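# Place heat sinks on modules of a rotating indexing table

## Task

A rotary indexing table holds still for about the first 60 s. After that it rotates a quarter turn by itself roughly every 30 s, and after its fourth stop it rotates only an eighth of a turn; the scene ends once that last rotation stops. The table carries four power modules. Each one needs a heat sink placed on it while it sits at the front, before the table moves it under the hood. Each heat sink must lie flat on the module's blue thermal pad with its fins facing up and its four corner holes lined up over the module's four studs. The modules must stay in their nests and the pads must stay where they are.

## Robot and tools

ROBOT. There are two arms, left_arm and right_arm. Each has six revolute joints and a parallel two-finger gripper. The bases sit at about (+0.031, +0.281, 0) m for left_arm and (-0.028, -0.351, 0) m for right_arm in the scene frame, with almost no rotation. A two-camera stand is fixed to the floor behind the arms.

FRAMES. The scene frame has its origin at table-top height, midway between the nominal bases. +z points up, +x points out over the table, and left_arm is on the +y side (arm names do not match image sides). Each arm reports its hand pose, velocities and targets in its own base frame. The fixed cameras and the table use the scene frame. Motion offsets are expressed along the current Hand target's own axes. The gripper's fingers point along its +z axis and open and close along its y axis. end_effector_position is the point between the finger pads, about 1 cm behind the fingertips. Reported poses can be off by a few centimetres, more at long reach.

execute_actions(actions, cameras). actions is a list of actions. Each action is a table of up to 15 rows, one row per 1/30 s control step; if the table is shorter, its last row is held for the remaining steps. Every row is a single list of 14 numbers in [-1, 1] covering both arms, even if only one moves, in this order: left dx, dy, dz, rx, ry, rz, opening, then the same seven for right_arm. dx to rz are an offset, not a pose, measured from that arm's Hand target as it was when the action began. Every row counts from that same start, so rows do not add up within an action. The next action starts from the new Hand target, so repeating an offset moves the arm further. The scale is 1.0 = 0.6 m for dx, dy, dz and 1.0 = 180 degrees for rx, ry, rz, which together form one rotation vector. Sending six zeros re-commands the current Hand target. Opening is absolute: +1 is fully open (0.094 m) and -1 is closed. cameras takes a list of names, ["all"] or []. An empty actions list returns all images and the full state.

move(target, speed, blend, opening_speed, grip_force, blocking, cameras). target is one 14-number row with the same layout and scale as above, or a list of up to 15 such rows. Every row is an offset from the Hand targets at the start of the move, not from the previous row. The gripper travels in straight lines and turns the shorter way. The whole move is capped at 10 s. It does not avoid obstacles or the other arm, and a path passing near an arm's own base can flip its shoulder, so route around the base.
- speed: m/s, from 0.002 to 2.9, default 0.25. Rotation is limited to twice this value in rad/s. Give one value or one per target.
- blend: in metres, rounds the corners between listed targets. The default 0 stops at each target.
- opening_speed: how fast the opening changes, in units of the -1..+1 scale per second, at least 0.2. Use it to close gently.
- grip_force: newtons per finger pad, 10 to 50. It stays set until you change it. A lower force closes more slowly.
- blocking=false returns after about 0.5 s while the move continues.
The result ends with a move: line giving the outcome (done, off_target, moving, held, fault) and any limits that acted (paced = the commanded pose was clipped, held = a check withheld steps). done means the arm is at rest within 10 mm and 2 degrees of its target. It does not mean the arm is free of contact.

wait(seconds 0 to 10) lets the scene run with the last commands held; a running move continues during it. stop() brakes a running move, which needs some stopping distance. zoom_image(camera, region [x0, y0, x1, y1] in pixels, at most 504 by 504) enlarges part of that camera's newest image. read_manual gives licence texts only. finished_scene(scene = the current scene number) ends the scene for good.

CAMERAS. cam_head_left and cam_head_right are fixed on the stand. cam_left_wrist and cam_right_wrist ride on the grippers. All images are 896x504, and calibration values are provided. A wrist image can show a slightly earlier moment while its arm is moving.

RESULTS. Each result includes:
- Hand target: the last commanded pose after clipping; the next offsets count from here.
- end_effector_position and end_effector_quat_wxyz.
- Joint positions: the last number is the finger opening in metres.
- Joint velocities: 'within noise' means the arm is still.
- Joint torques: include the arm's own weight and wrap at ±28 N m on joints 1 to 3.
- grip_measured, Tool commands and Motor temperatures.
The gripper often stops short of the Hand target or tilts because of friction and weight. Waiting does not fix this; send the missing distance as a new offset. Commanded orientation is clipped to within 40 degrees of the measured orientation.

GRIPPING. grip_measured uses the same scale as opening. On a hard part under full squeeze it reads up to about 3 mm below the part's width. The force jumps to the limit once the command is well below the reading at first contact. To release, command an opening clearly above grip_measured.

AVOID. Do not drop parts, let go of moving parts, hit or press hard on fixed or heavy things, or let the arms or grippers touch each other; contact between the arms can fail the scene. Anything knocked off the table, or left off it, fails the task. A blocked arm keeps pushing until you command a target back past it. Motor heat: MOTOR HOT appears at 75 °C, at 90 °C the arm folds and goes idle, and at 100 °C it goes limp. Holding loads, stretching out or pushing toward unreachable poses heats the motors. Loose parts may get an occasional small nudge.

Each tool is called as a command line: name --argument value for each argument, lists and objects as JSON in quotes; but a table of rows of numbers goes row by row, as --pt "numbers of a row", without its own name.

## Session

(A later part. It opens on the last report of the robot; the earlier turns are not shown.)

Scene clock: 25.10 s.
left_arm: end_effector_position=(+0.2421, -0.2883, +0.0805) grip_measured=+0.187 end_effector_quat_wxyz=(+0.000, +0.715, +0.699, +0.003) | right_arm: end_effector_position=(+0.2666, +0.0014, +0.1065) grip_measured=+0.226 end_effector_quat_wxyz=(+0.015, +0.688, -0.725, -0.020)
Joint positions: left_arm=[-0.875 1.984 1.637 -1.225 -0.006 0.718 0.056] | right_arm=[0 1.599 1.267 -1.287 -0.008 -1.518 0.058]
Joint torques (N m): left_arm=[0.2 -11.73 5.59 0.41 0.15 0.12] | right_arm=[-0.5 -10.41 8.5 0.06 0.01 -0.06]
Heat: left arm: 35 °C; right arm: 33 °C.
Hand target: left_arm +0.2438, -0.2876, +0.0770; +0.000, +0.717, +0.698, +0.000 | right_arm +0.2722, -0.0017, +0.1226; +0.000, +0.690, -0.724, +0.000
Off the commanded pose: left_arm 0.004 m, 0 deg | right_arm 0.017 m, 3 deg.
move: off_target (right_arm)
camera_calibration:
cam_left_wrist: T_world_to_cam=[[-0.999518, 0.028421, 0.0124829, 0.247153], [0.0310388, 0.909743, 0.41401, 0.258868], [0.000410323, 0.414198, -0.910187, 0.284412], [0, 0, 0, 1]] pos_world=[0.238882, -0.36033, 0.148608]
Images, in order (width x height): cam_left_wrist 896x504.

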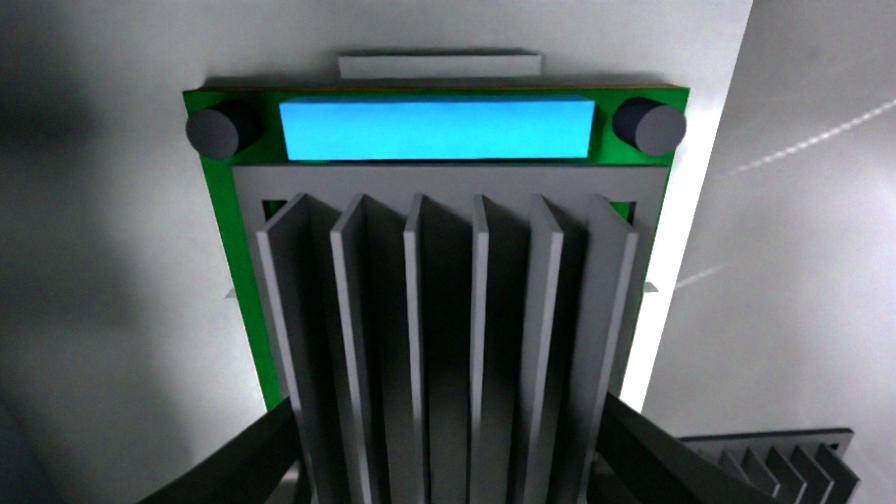

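move --target '[0.005,0.003,0,0,0,0,0.15,0,0,0,0,0,0,0.15]' --speed 0.15 --cameras '["cam_left_wrist"]'

zoom_image --camera "cam_left_wrist" --region '[245, 185, 315, 245]'

zoom_image --camera "cam_left_wrist" --region '[590, 185, 660, 245]'

Scene clock: 27.50 s.
left_arm: end_effector_position=(+0.2442, -0.2848, +0.0784) grip_measured=+0.187 end_effector_quat_wxyz=(-0.003, +0.714, +0.700, +0.003) | right_arm: end_effector_position=(+0.2666, +0.0014, +0.1065) grip_measured=+0.226 end_effector_quat_wxyz=(+0.015, +0.688, -0.725, -0.020)
Joint positions: left_arm=[-0.865 1.984 1.629 -1.222 -0.006 0.727 0.056] | right_arm=[0 1.599 1.267 -1.287 -0.008 -1.518 0.058]
Joint torques (N m): left_arm=[0.03 -12.07 5.9 0.38 0.15 0.12] | right_arm=[-0.46 -10.43 8.49 0.05 0 -0.07]
Heat: left arm: 35 °C; right arm: 33 °C.
Hand target: left_arm +0.2457, -0.2846, +0.0770; +0.000, +0.716, +0.698, +0.000 | right_arm +0.2722, -0.0017, +0.1226; +0.000, +0.690, -0.724, +0.000
Off the commanded pose: left_arm 0.002 m, 1 deg | right_arm 0.017 m, 3 deg.
move: off_target (right_arm)
camera_calibration:
cam_left_wrist: T_world_to_cam=[[-0.999517, 0.0268567, 0.0156243, 0.248481], [0.0309268, 0.908321, 0.417128, 0.255819], [-0.00298919, 0.41741, -0.908713, 0.282709], [0, 0, 0, 1]] pos_world=[0.241294, -0.357045, 0.146309]
Images, in order (width x height): cam_left_wrist 896x504.

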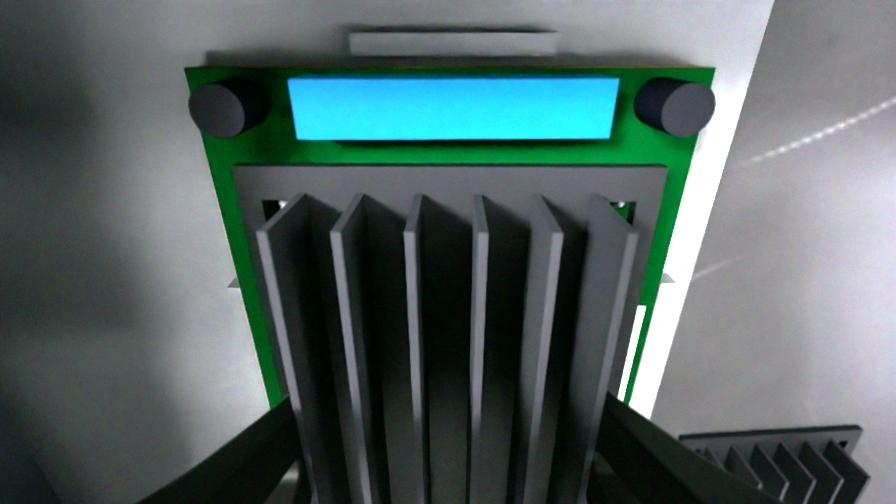

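Scaled by 7.200 from the camera's 896x504 image, which has a finer 1280x720 frame.

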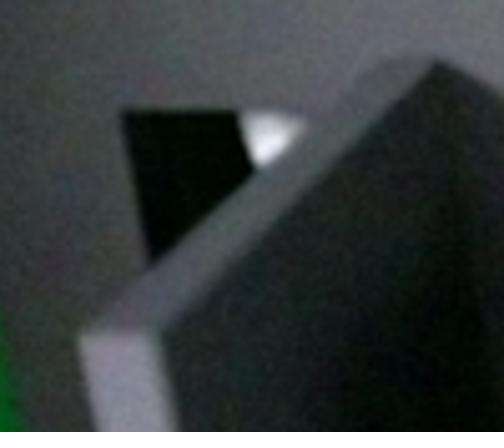

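Scaled by 7.200 from the camera's 896x504 image, which has a finer 1280x720 frame.

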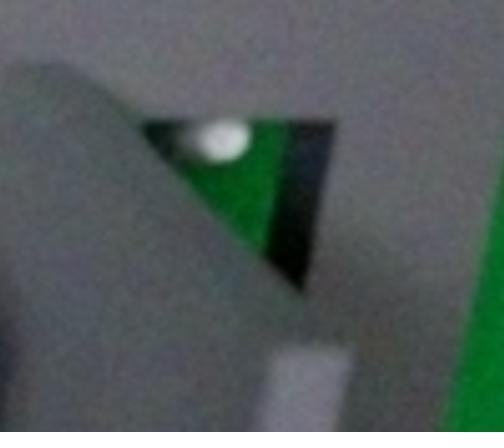

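move --target '[-0.0051,-0.0042,0,0,0,0,0.15,0,0,0,0,0,0,0.15]' --speed 0.15 --cameras '["cam_left_wrist"]'

zoom_image --camera "cam_left_wrist" --region '[245, 185, 315, 245]'

zoom_image --camera "cam_left_wrist" --region '[590, 185, 660, 245]'

Scene clock: 28.93 s.
left_arm: end_effector_position=(+0.2442, -0.2848, +0.0784) grip_measured=+0.187 end_effector_quat_wxyz=(-0.003, +0.714, +0.700, +0.003) | right_arm: end_effector_position=(+0.2666, +0.0014, +0.1065) grip_measured=+0.226 end_effector_quat_wxyz=(+0.015, +0.688, -0.725, -0.020)
Joint positions: left_arm=[-0.865 1.984 1.629 -1.222 -0.006 0.727 0.056] | right_arm=[0 1.599 1.267 -1.287 -0.008 -1.518 0.058]
Joint torques (N m): left_arm=[-0.72 -11.86 6.22 0.37 0.13 -0.01] | right_arm=[-0.57 -10.43 8.58 0.03 0 -0.07]
Heat: left arm: 35 °C; right arm: 33 °C.
Hand target: left_arm +0.2431, -0.2876, +0.0770; +0.000, +0.716, +0.698, +0.000 | right_arm +0.2722, -0.0017, +0.1226; +0.000, +0.690, -0.724, +0.000
Off the commanded pose: left_arm 0.003 m, 1 deg | right_arm 0.017 m, 3 deg.
move: off_target (right_arm)
camera_calibration:
cam_left_wrist: T_world_to_cam=[[-0.999517, 0.0268567, 0.0156243, 0.248481], [0.0309268, 0.908321, 0.417128, 0.255819], [-0.00298919, 0.41741, -0.908713, 0.282709], [0, 0, 0, 1]] pos_world=[0.241294, -0.357045, 0.146309]
Images, in order (width x height): cam_left_wrist 896x504.

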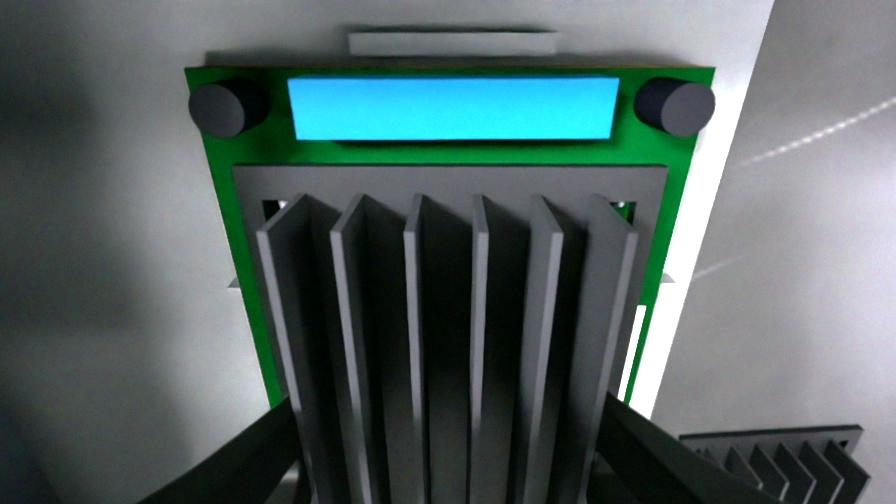

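Scaled by 7.200 from the camera's 896x504 image, which has a finer 1280x720 frame.

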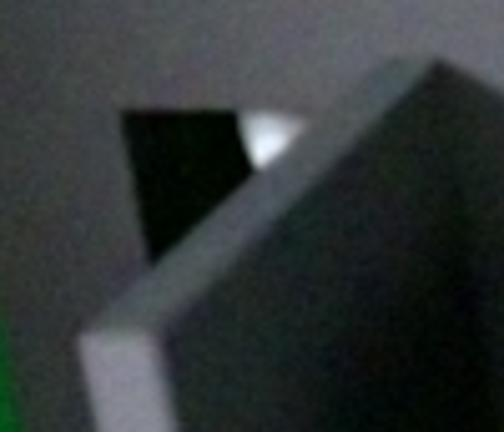

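Scaled by 7.200 from the camera's 896x504 image, which has a finer 1280x720 frame.

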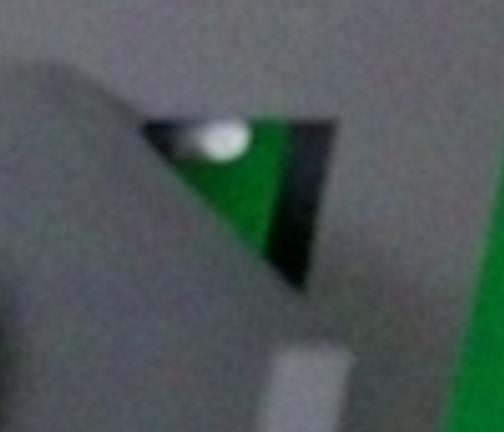

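move --target '[-0.0024,-0.0026,0,0,0,0,0.15,0,0,0,0,0,0,0.15]' --speed 0.15 --cameras '["cam_left_wrist"]'

zoom_image --camera "cam_left_wrist" --region '[245, 185, 315, 245]'

zoom_image --camera "cam_left_wrist" --region '[590, 185, 660, 245]'

Scene clock: 29.90 s.
left_arm: end_effector_position=(+0.2439, -0.2851, +0.0784) grip_measured=+0.187 end_effector_quat_wxyz=(-0.003, +0.715, +0.699, +0.003) | right_arm: end_effector_position=(+0.2666, +0.0014, +0.1065) grip_measured=+0.226 end_effector_quat_wxyz=(+0.015, +0.688, -0.725, -0.020)
Joint positions: left_arm=[-0.866 1.984 1.629 -1.222 -0.006 0.727 0.056] | right_arm=[0 1.599 1.267 -1.287 -0.008 -1.518 0.058]
Joint torques (N m): left_arm=[-1.03 -11.84 6.19 0.37 0.14 -0.06] | right_arm=[-0.59 -10.41 8.57 0.06 0 -0.06]
Motor temperatures (°C): left_arm=[26 36 35 28 23 27 28] | right_arm=[26 28 34 28 23 23 24]
Heat: left arm: 36 °C; right arm: 34 °C.
Hand target: left_arm +0.2414, -0.2891, +0.0770; +0.000, +0.717, +0.698, +0.000 | right_arm +0.2722, -0.0017, +0.1226; +0.000, +0.690, -0.724, +0.000
Off the commanded pose: left_arm 0.005 m, 1 deg | right_arm 0.017 m, 3 deg.
move: off_target (right_arm)
camera_calibration:
cam_left_wrist: T_world_to_cam=[[-0.999487, 0.0279731, 0.0155917, 0.248484], [0.0319277, 0.908286, 0.41713, 0.255848], [-0.00249326, 0.417414, -0.908713, 0.282714], [0, 0, 0, 1]] pos_world=[0.240893, -0.357343, 0.146309]
Images, in order (width x height): cam_left_wrist 896x504.

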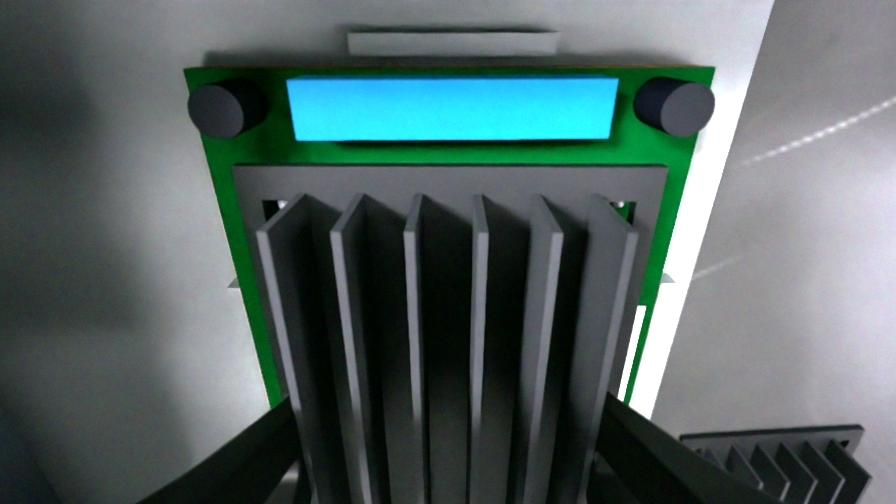

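Scaled by 7.200 from the camera's 896x504 image, which has a finer 1280x720 frame.

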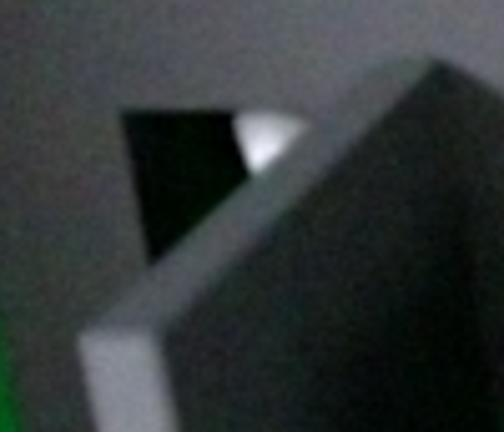

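Scaled by 7.200 from the camera's 896x504 image, which has a finer 1280x720 frame.

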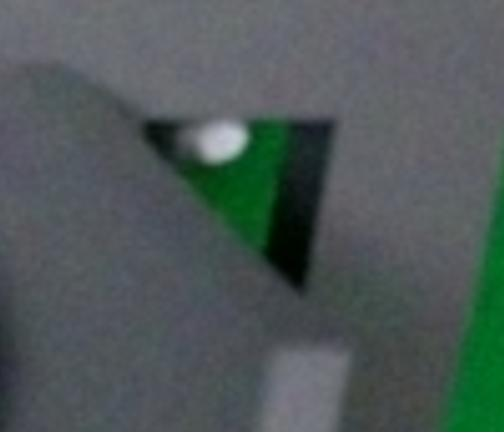

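move --target '[-0.0016,-0.001,0.0073,0,0,0,0.15,0,0,0,0,0,0,0.15]' --speed 0.1 --cameras '["cam_left_wrist"]'

zoom_image --camera "cam_left_wrist" --region '[245, 185, 315, 245]'

zoom_image --camera "cam_left_wrist" --region '[590, 185, 660, 245]'

Scene clock: 30.87 s.
left_arm: end_effector_position=(+0.2426, -0.2864, +0.0761) grip_measured=+0.187 end_effector_quat_wxyz=(-0.002, +0.717, +0.697, +0.003) | right_arm: end_effector_position=(+0.2666, +0.0014, +0.1065) grip_measured=+0.226 end_effector_quat_wxyz=(+0.015, +0.688, -0.725, -0.020)
Joint positions: left_arm=[-0.871 1.984 1.62 -1.21 -0.006 0.727 0.056] | right_arm=[0 1.599 1.267 -1.287 -0.008 -1.518 0.058]
Joint torques (N m): left_arm=[-0.91 -11.48 5.83 0.43 0.14 -0.1] | right_arm=[-0.55 -10.45 8.46 0.03 0 -0.08]
Heat: left arm: 36 °C; right arm: 34 °C.
Hand target: left_arm +0.2408, -0.2900, +0.0726; +0.000, +0.716, +0.698, +0.000 | right_arm +0.2722, -0.0017, +0.1226; +0.000, +0.690, -0.724, +0.000
Off the commanded pose: left_arm 0.005 m, 0 deg | right_arm 0.017 m, 3 deg.
move: off_target (right_arm)
camera_calibration:
cam_left_wrist: T_world_to_cam=[[-0.999354, 0.0329702, 0.0143293, 0.248685], [0.0359428, 0.908709, 0.415881, 0.257275], [0.000690494, 0.416127, -0.909306, 0.280069], [0, 0, 0, 1]] pos_world=[0.239084, -0.358531, 0.144109]
Images, in order (width x height): cam_left_wrist 896x504.

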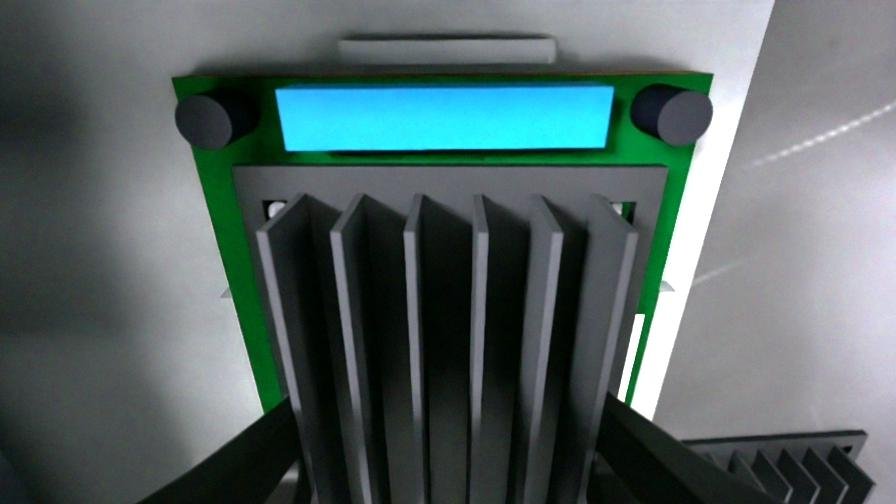

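Scaled by 7.200 from the camera's 896x504 image, which has a finer 1280x720 frame.

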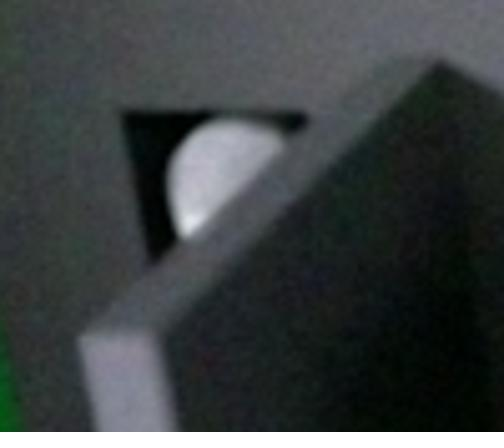

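Scaled by 7.200 from the camera's 896x504 image, which has a finer 1280x720 frame.

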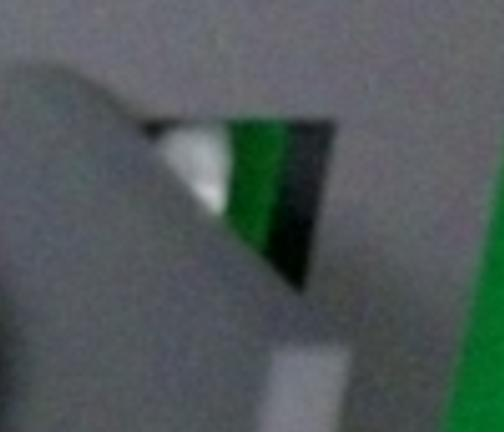

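move --target '[0.0064,0.0073,0.0015,0,0,0,0.15,0,0,0,0,0,0,0.15]' --speed 0.1 --cameras '["cam_left_wrist"]'

zoom_image --camera "cam_left_wrist" --region '[245, 185, 315, 245]'

zoom_image --camera "cam_left_wrist" --region '[590, 185, 660, 245]'

Scene clock: 32.50 s.
left_arm: end_effector_position=(+0.2436, -0.2861, +0.0761) grip_measured=+0.187 end_effector_quat_wxyz=(-0.001, +0.716, +0.698, +0.003) | right_arm: end_effector_position=(+0.2666, +0.0014, +0.1065) grip_measured=+0.226 end_effector_quat_wxyz=(+0.015, +0.688, -0.725, -0.020)
Joint positions: left_arm=[-0.868 1.984 1.62 -1.209 -0.006 0.727 0.056] | right_arm=[0 1.599 1.267 -1.287 -0.008 -1.518 0.058]
Joint torques (N m): left_arm=[0.13 -11.43 5.57 0.43 0.16 0.09] | right_arm=[-0.49 -10.47 8.55 0.05 0.01 -0.1]
Heat: left arm: 36 °C; right arm: 34 °C.
Hand target: left_arm +0.2454, -0.2862, +0.0717; +0.000, +0.716, +0.698, +0.000 | right_arm +0.2722, -0.0017, +0.1226; +0.000, +0.690, -0.724, +0.000
Off the commanded pose: left_arm 0.005 m, 0 deg | right_arm 0.017 m, 3 deg.
move: off_target (right_arm)
camera_calibration:
cam_left_wrist: T_world_to_cam=[[-0.999457, 0.0302665, 0.0130263, 0.249116], [0.0329431, 0.909402, 0.414611, 0.258069], [0.000702667, 0.414815, -0.909906, 0.279646], [0, 0, 0, 1]] pos_world=[0.240282, -0.35823, 0.144209]
Images, in order (width x height): cam_left_wrist 896x504.

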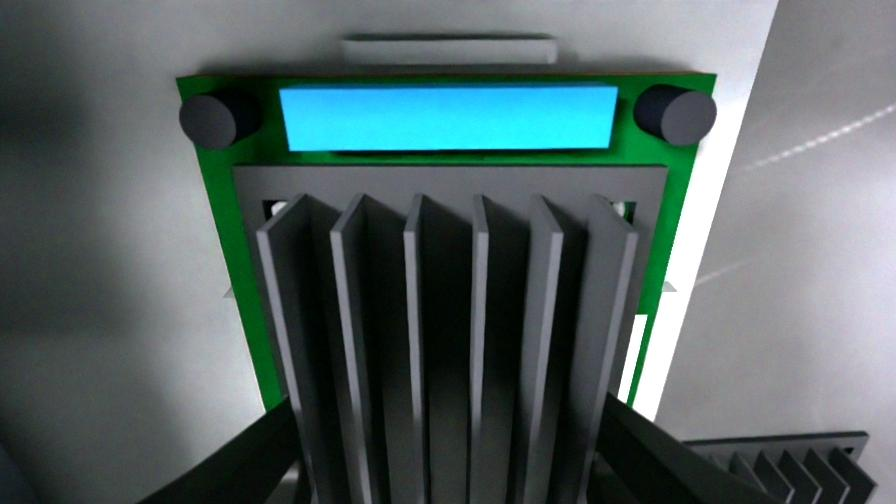

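Scaled by 7.200 from the camera's 896x504 image, which has a finer 1280x720 frame.

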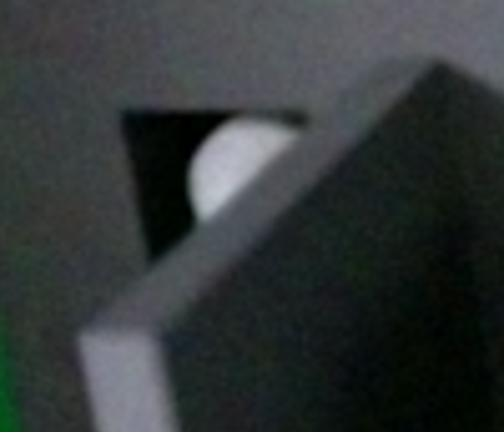

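Scaled by 7.200 from the camera's 896x504 image, which has a finer 1280x720 frame.

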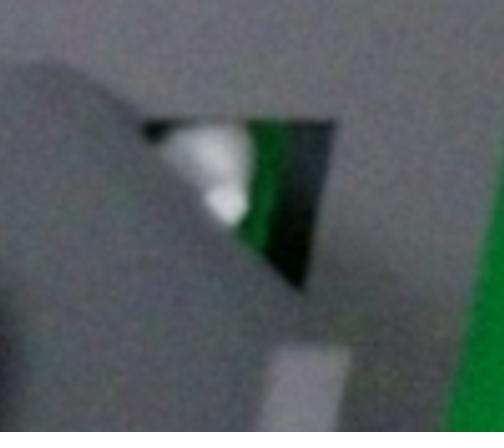

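move --target '[0,0,0.0117,0,0,0,0.15,0,0,0,0,0,0,0.15]' --speed 0.05 --cameras '["cam_left_wrist"]'

zoom_image --camera "cam_left_wrist" --region '[245, 185, 315, 245]'

zoom_image --camera "cam_left_wrist" --region '[590, 185, 660, 245]'

Scene clock: 33.50 s.
left_arm: end_effector_position=(+0.2430, -0.2854, +0.0711) grip_measured=+0.187 end_effector_quat_wxyz=(-0.001, +0.716, +0.698, +0.003) | right_arm: end_effector_position=(+0.2666, +0.0014, +0.1065) grip_measured=+0.226 end_effector_quat_wxyz=(+0.015, +0.688, -0.725, -0.020)
Joint positions: left_arm=[-0.868 1.984 1.6 -1.189 -0.006 0.727 0.056] | right_arm=[0 1.599 1.267 -1.287 -0.008 -1.518 0.058]
Joint torques (N m): left_arm=[0.1 -10.97 5.38 0.53 0.15 0.07] | right_arm=[-0.5 -10.41 8.38 0.06 0.02 -0.07]
Heat: left arm: 36 °C; right arm: 34 °C.
Hand target: left_arm +0.2454, -0.2862, +0.0647; +0.000, +0.716, +0.698, +0.000 | right_arm +0.2722, -0.0017, +0.1226; +0.000, +0.690, -0.724, +0.000
Off the commanded pose: left_arm 0.007 m, 0 deg | right_arm 0.017 m, 3 deg.
move: off_target (right_arm)
camera_calibration:
cam_left_wrist: T_world_to_cam=[[-0.999447, 0.0302318, 0.0138121, 0.24844], [0.0332376, 0.909049, 0.415361, 0.259268], [0.0000012394, 0.415591, -0.909552, 0.275114], [0, 0, 0, 1]] pos_world=[0.239685, -0.357533, 0.139109]
Images, in order (width x height): cam_left_wrist 896x504.

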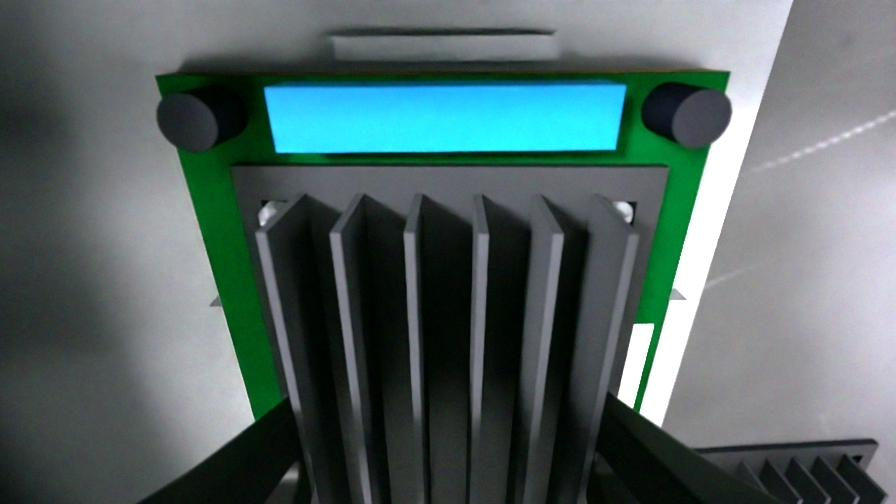

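Scaled by 7.200 from the camera's 896x504 image, which has a finer 1280x720 frame.

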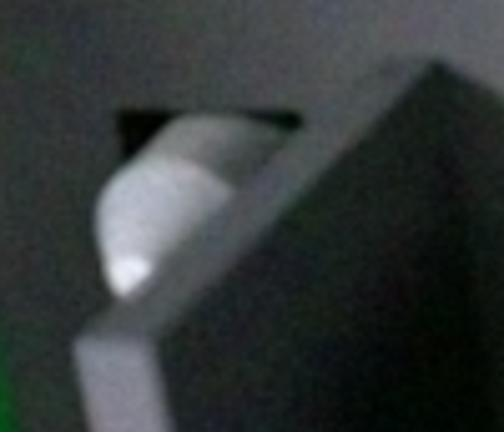

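Scaled by 7.200 from the camera's 896x504 image, which has a finer 1280x720 frame.

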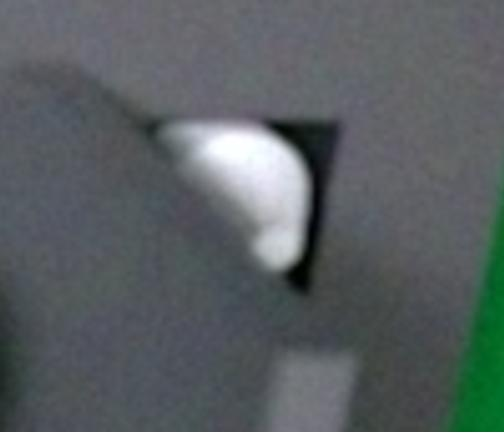

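move --target '[0,0,0.013,0,0,0,0.15,0,0,0,0,0,0,0.15]' --speed 0.05 --cameras '["cam_left_wrist"]'

zoom_image --camera "cam_left_wrist" --region '[150, 60, 450, 260]'

Scene clock: 34.43 s.
left_arm: end_effector_position=(+0.2429, -0.2852, +0.0695) grip_measured=+0.187 end_effector_quat_wxyz=(-0.001, +0.716, +0.698, +0.003) | right_arm: end_effector_position=(+0.2666, +0.0014, +0.1065) grip_measured=+0.226 end_effector_quat_wxyz=(+0.015, +0.688, -0.725, -0.020)
Joint positions: left_arm=[-0.868 1.984 1.593 -1.183 -0.006 0.727 0.056] | right_arm=[0 1.599 1.267 -1.287 -0.008 -1.518 0.058]
Joint torques (N m): left_arm=[0.08 -10.5 3.55 0.76 0.14 0.08] | right_arm=[-0.55 -10.43 8.58 0.08 -0.01 -0.06]
Heat: left arm: 37 °C; right arm: 34 °C.
Hand target: left_arm +0.2453, -0.2862, +0.0569; +0.000, +0.716, +0.698, +0.000 | right_arm +0.2722, -0.0017, +0.1226; +0.000, +0.690, -0.724, +0.000
Off the commanded pose: left_arm 0.013 m, 0 deg | right_arm 0.017 m, 3 deg.
move: off_target (left_arm, right_arm)
camera_calibration:
cam_left_wrist: T_world_to_cam=[[-0.999447, 0.0302318, 0.0138121, 0.248356], [0.0332376, 0.909049, 0.415361, 0.259754], [0.0000012394, 0.415591, -0.909552, 0.273575], [0, 0, 0, 1]] pos_world=[0.239585, -0.357333, 0.137509]
Images, in order (width x height): cam_left_wrist 896x504.

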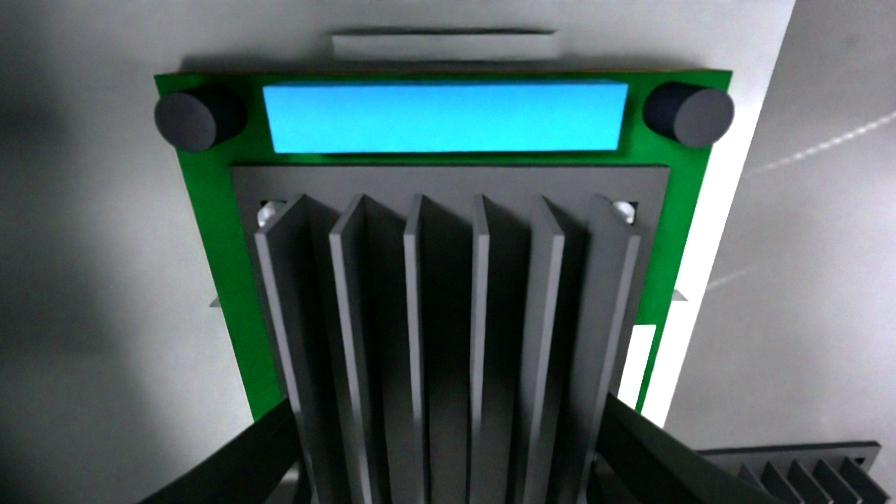

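Scaled by 1.680 from the camera's 896x504 image, which has a finer 1280x720 frame.

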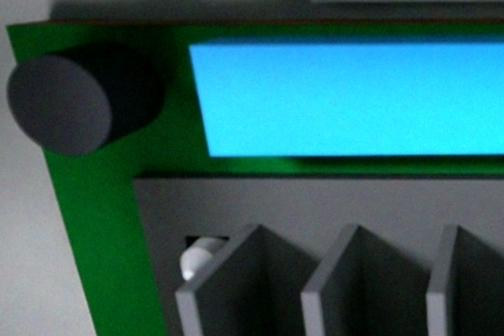

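move --pt "0 0 -0.0208 0 0 0 0.15 0 0 0 0 0 0 0.15" --pt "0 0 -0.0208 0 0 0 0.6 0 0 0 0 0 0 0.15" --pt "0 0 -0.18 0 0 0 0.6 0 0 -0.133 0 0 0 0.15" --pt "0.21 -0.269 -0.188 0 0 0 1 -0.335 -0.036 -0.133 0 0 0 0.15" --speed '[0.05,0.1,0.15,0.3]' --blend '[0,0,0.01,0]' --opening_speed 1.0 --cameras '["all"]'

Scene clock: 39.53 s.
left_arm: end_effector_position=(+0.0925, -0.1601, +0.1721) grip_measured=+0.997 end_effector_quat_wxyz=(+0.010, +0.718, +0.696, +0.001) | right_arm: end_effector_position=(+0.2982, +0.1969, +0.1956) grip_measured=+0.226 end_effector_quat_wxyz=(-0.035, +0.696, -0.717, +0.006)
Joint positions: left_arm=[-1.053 1.24 1.228 -1.539 -0.006 0.55 0.094] | right_arm=[0.583 1.879 1.953 -1.575 -0.001 -0.957 0.058]
Joint torques (N m): left_arm=[-0.88 -4.4 5.14 0.2 0.14 -0.17] | right_arm=[-0.42 -9.54 8.66 0.37 -0.05 0.2]
Heat: left arm: 37 °C; right arm: 35 °C.
Hand target: left_arm +0.0873, -0.1559, +0.1696; +0.000, +0.717, +0.698, +0.000 | right_arm +0.3034, +0.1979, +0.2025; +0.000, +0.690, -0.724, +0.000
Off the commanded pose: left_arm 0.007 m, 1 deg | right_arm 0.009 m, 4 deg.
joint sent to its limit (right arm) — joint 4 (wrist pitch), lower limit. The joint targets are off in orientation, not in position.
move: off_target (right_arm)
camera_calibration:
cam_left_wrist: T_world_to_cam=[[-0.999261, 0.0384287, 0.000848573, 0.0963374], [0.0356015, 0.916969, 0.397367, 0.112593], [0.0144922, 0.397104, -0.917659, 0.312024], [0, 0, 0, 1]] pos_world=[0.0877358, -0.230853, 0.241509]
cam_right_wrist: T_world_to_cam=[[0.998565, -0.0325306, 0.0425365, -0.29898], [-0.0463291, -0.923171, 0.381586, 0.158928], [0.0268552, -0.383009, -0.923354, 0.338654], [0, 0, 0, 1]] pos_world=[0.29682, 0.266699, 0.264771]

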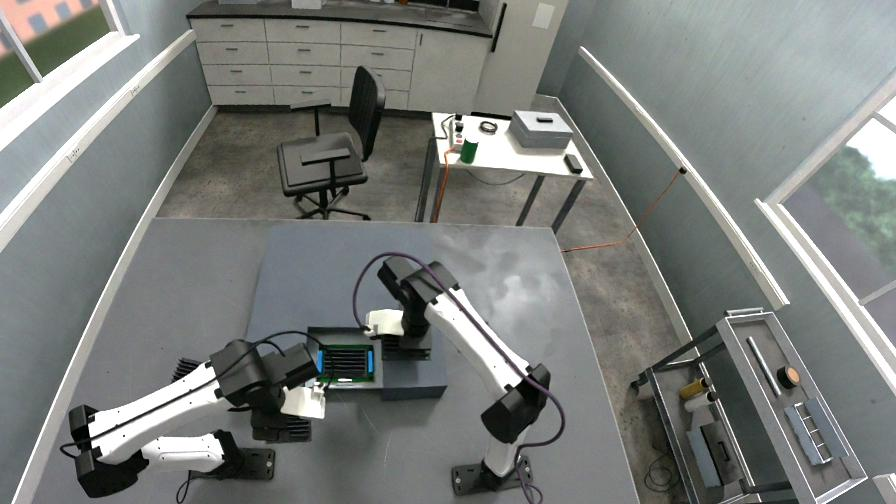

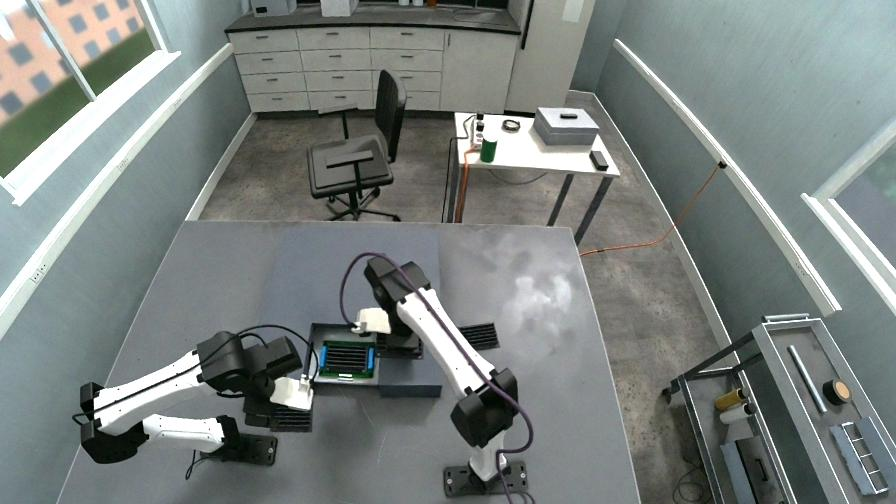

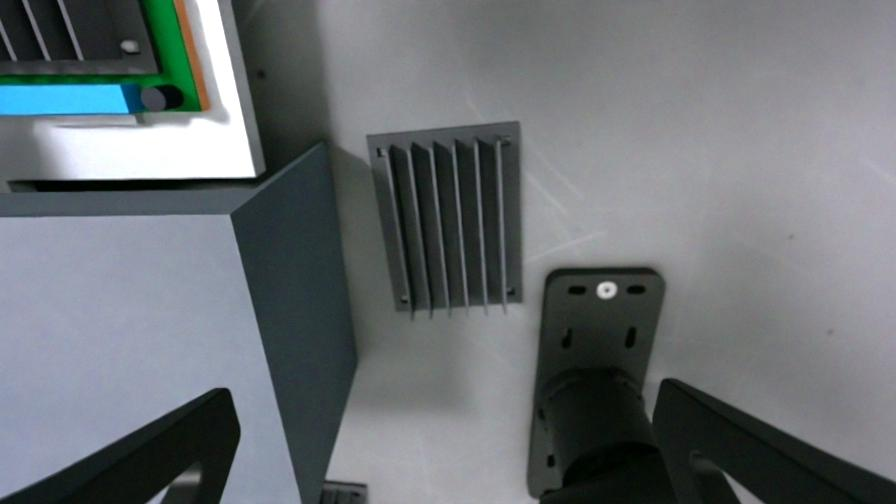

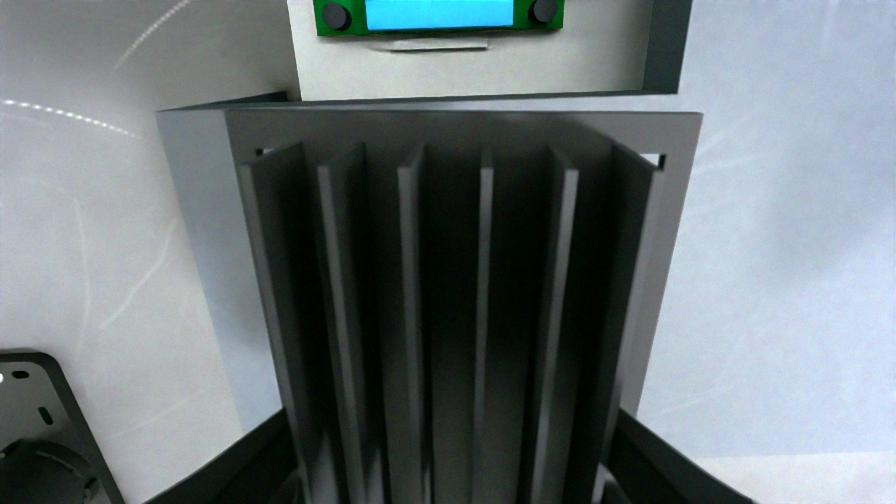

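move --target '[0.0265,0.0022,0.2593,0,0,-0.0267,1,0,0,0,0,0,0,0.15]' --speed 0.2 --cameras '["cam_left_wrist","cam_head_right"]'

zoom_image --camera "cam_head_right" --region '[300, 310, 400, 400]'

Scene clock: 41.53 s.
left_arm: end_effector_position=(+0.0860, -0.1357, +0.0195) grip_measured=+0.997 end_effector_quat_wxyz=(-0.008, +0.693, +0.721, +0.004) | right_arm: end_effector_position=(+0.2982, +0.1969, +0.1956) grip_measured=+0.226 end_effector_quat_wxyz=(-0.035, +0.696, -0.717, +0.006)
Joint positions: left_arm=[-1.01 1.228 0.603 -0.964 -0.004 0.52 0.094] | right_arm=[0.583 1.879 1.953 -1.575 -0.001 -0.957 0.058]
Joint torques (N m): left_arm=[0.02 -1.92 4.92 0.72 0.11 -0.14] | right_arm=[-0.38 -9.59 8.65 0.4 -0.06 0.16]
Heat: left arm: 37 °C; right arm: 35 °C.
Hand target: left_arm +0.0890, -0.1401, +0.0139; +0.000, +0.687, +0.727, +0.000 | right_arm +0.3034, +0.1979, +0.2025; +0.000, +0.690, -0.724, +0.000
Off the commanded pose: left_arm 0.008 m, 1 deg | right_arm 0.009 m, 4 deg.
joint sent to its limit (right arm) — joint 4 (wrist pitch), lower limit. The joint targets are off in orientation, not in position.
move: off_target (right_arm)
camera_calibration:
cam_left_wrist: T_world_to_cam=[[-0.999151, -0.0347747, 0.0220912, 0.0787328], [-0.0221043, 0.904995, 0.424847, 0.153808], [-0.0347663, 0.423998, -0.904996, 0.170049], [0, 0, 0, 1]] pos_world=[0.0879777, -0.208558, 0.0868098]
Images, in order (width x height): cam_head_right 896x504, cam_left_wrist 896x504.

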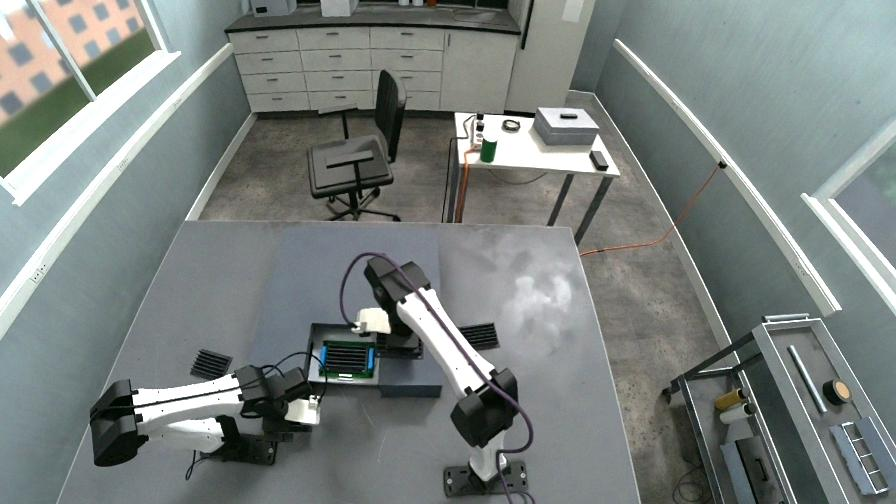

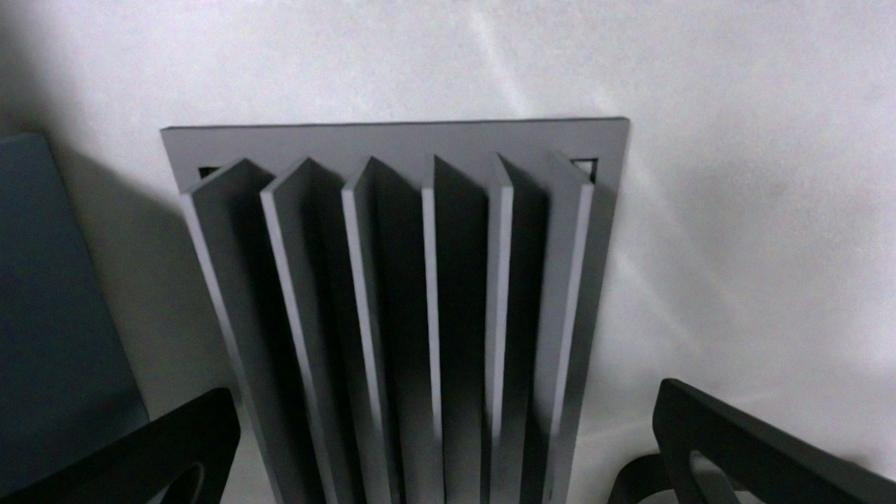

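Scaled by 5.040 from the camera's 896x504 image, which has a finer 1280x720 frame.

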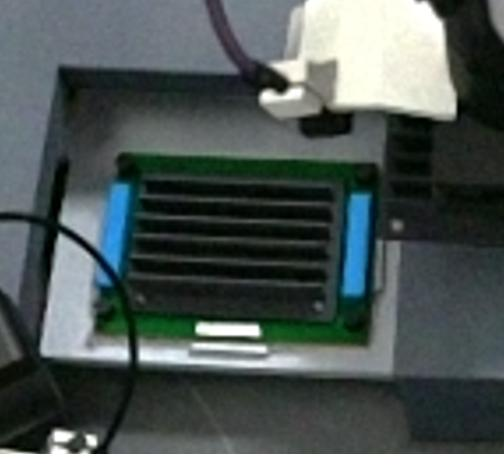

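move --pt "-0.0075 0.0147 0 0 0 -0.006 1 0 0 0 0 0 0 0.15" --pt "-0.0075 0.0147 0 0 0 -0.006 0.15 0 0 0 0 0 0 0.15" --pt "-0.0075 0.0147 -0.177 0 0 -0.006 0.15 0 0 0 0 0 0 0.15" --speed 0.15 --opening_speed 1.0 --cameras '["cam_left_wrist","cam_head_right"]'

Scene clock: 45.13 s.
left_arm: end_effector_position=(+0.0955, -0.1405, +0.1077) grip_measured=+0.189 end_effector_quat_wxyz=(-0.018, +0.683, +0.730, +0.006) | right_arm: end_effector_position=(+0.2982, +0.1969, +0.1956) grip_measured=+0.226 end_effector_quat_wxyz=(-0.035, +0.696, -0.717, +0.006)
Joint positions: left_arm=[-0.977 1.211 0.951 -1.348 -0.004 0.526 0.056] | right_arm=[0.583 1.879 1.953 -1.575 -0.001 -0.957 0.058]
Joint torques (N m): left_arm=[0.03 -5.56 10.36 0 0.11 -0.06] | right_arm=[-0.4 -9.48 8.73 0.4 -0.08 0.2]
Heat: left arm: 36 °C; right arm: 35 °C.
Hand target: left_arm +0.0982, -0.1440, +0.1202; +0.000, +0.680, +0.733, +0.000 | right_arm +0.3034, +0.1979, +0.2025; +0.000, +0.690, -0.724, +0.000
Off the commanded pose: left_arm 0.013 m, 2 deg | right_arm 0.009 m, 4 deg.
joint sent to its limit (right arm) — joint 4 (wrist pitch), lower limit. The joint targets are off in orientation, not in position.
move: off_target (left_arm, right_arm); target 2's new opening was sent with left_arm's hand 0.017 m and 3 deg from that target
camera_calibration:
cam_left_wrist: T_world_to_cam=[[-0.997562, -0.0618689, 0.0322814, 0.0810316], [-0.0413915, 0.897007, 0.440075, 0.119974], [-0.0561835, 0.437665, -0.897381, 0.25532], [0, 0, 0, 1]] pos_world=[0.100145, -0.214348, 0.173706]
Images, in order (width x height): cam_head_right 896x504, cam_left_wrist 896x504.

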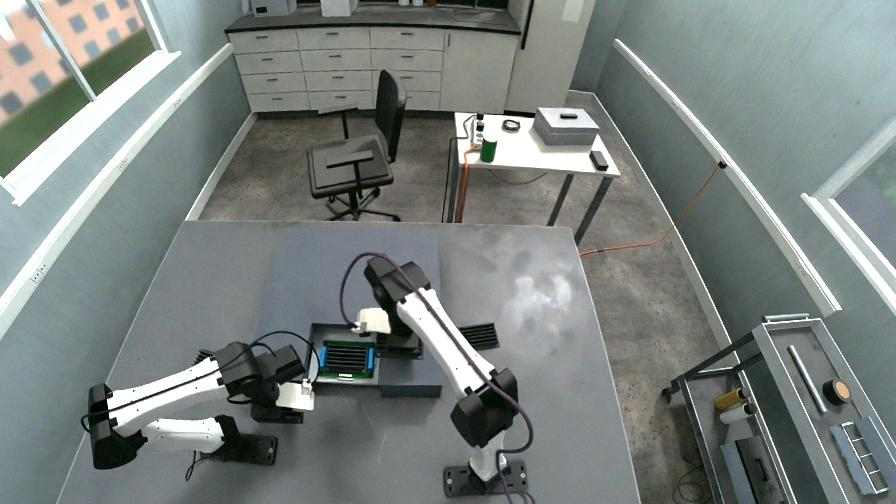

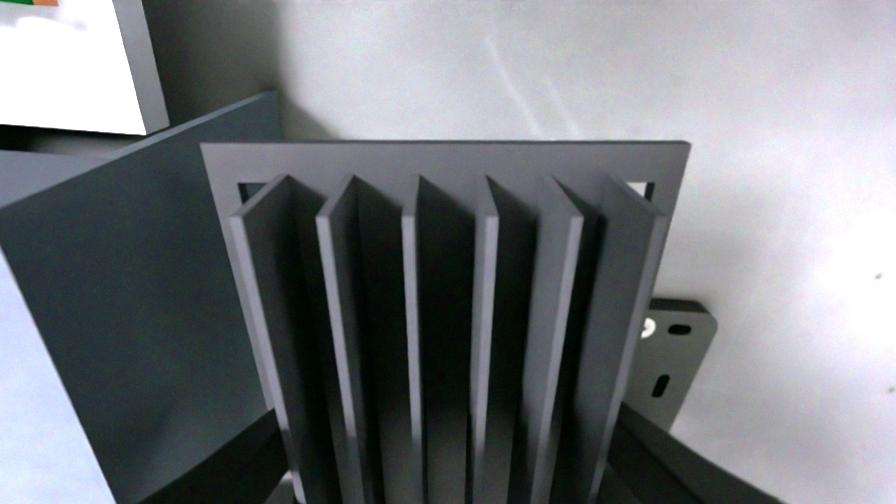

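move --target '[0,0,0,0,0,0,0.15,-0.238,0.0123,0.119,0,0,-0.0067,0.15]' --speed 0.2 --cameras '["cam_right_wrist","cam_head_left"]'

Scene clock: 47.53 s.
left_arm: end_effector_position=(+0.0954, -0.1404, +0.1077) grip_measured=+0.189 end_effector_quat_wxyz=(-0.018, +0.683, +0.730, +0.006) | right_arm: end_effector_position=(+0.2993, +0.3384, +0.1252) grip_measured=+0.226 end_effector_quat_wxyz=(-0.015, +0.703, -0.711, -0.001)
Joint positions: left_arm=[-0.977 1.211 0.951 -1.349 -0.004 0.526 0.056] | right_arm=[0.847 2.329 2.361 -1.573 0.001 -0.712 0.058]
Joint torques (N m): left_arm=[0.03 -5.6 10.35 0 0.11 -0.07] | right_arm=[-0.2 -13.59 8.69 0.29 -0.05 0.19]
Heat: left arm: 36 °C; right arm: 35 °C.
Hand target: left_arm +0.0982, -0.1440, +0.1202; +0.000, +0.680, +0.733, +0.000 | right_arm +0.3030, +0.3409, +0.1311; +0.000, +0.697, -0.717, +0.000
Off the commanded pose: left_arm 0.013 m, 2 deg | right_arm 0.007 m, 2 deg.
joint sent to its limit (right arm) — joint 4 (wrist pitch), lower limit. The joint targets are off in orientation, not in position.
move: off_target (left_arm)
camera_calibration:
cam_right_wrist: T_world_to_cam=[[0.9999, -0.0128784, 0.00591128, -0.294875], [-0.0141677, -0.916496, 0.399793, 0.302269], [0.000268977, -0.399837, -0.916586, 0.340522], [0, 0, 0, 1]] pos_world=[0.299036, 0.409384, 0.193016]
Images, in order (width x height): cam_head_left 896x504, cam_right_wrist 896x504.

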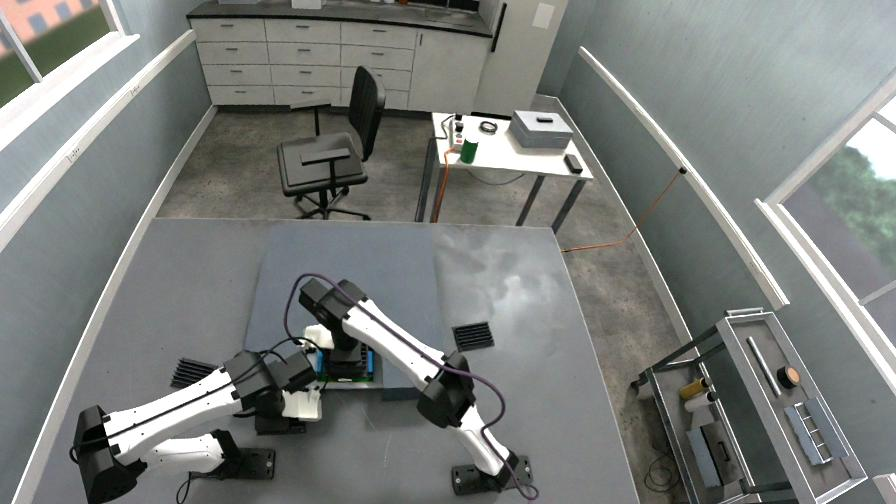

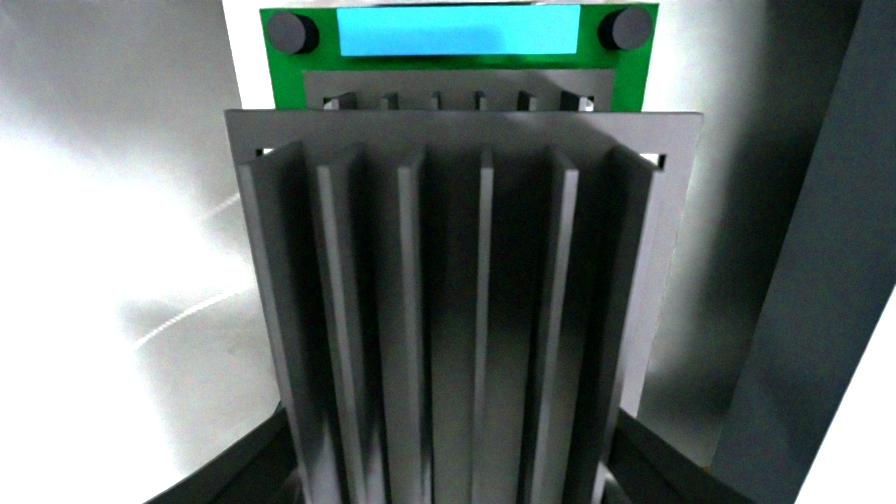

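move --target '[0,0,0,0,0,0,0.15,-0.0105,-0.003,0.004,0,0,-0.0061,0.15]' --speed 0.2 --cameras '["cam_right_wrist"]'

Scene clock: 48.73 s.
left_arm: end_effector_position=(+0.0954, -0.1404, +0.1077) grip_measured=+0.189 end_effector_quat_wxyz=(-0.018, +0.683, +0.730, +0.006) | right_arm: end_effector_position=(+0.3027, +0.3423, +0.1257) grip_measured=+0.226 end_effector_quat_wxyz=(-0.021, +0.703, -0.711, -0.001)
Joint positions: left_arm=[-0.977 1.211 0.951 -1.349 -0.004 0.526 0.056] | right_arm=[0.847 2.345 2.392 -1.576 0.001 -0.712 0.058]
Joint torques (N m): left_arm=[-0.01 -5.52 10.37 0 0.1 -0.07] | right_arm=[0.12 -12.9 8.64 0.34 -0.06 0.05]
Heat: left arm: 36 °C; right arm: 35 °C.
Hand target: left_arm +0.0982, -0.1440, +0.1202; +0.000, +0.680, +0.733, +0.000 | right_arm +0.3049, +0.3471, +0.1287; +0.000, +0.704, -0.710, +0.000
Off the commanded pose: left_arm 0.013 m, 2 deg | right_arm 0.006 m, 2 deg.
joint sent to its limit (right arm) — joint 4 (wrist pitch), lower limit. The joint targets are off in orientation, not in position.
move: off_target (left_arm)
camera_calibration:
cam_right_wrist: T_world_to_cam=[[0.999816, -0.0133078, 0.0138371, -0.299071], [-0.017662, -0.920104, 0.391275, 0.309052], [0.0075246, -0.391447, -0.92017, 0.337974], [0, 0, 0, 1]] pos_world=[0.301931, 0.412679, 0.194208]
Images, in order (width x height): cam_right_wrist 896x504.

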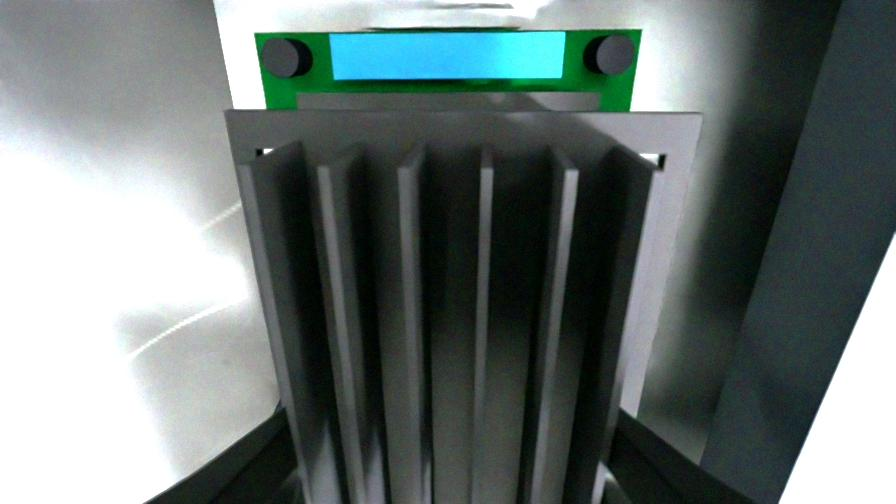

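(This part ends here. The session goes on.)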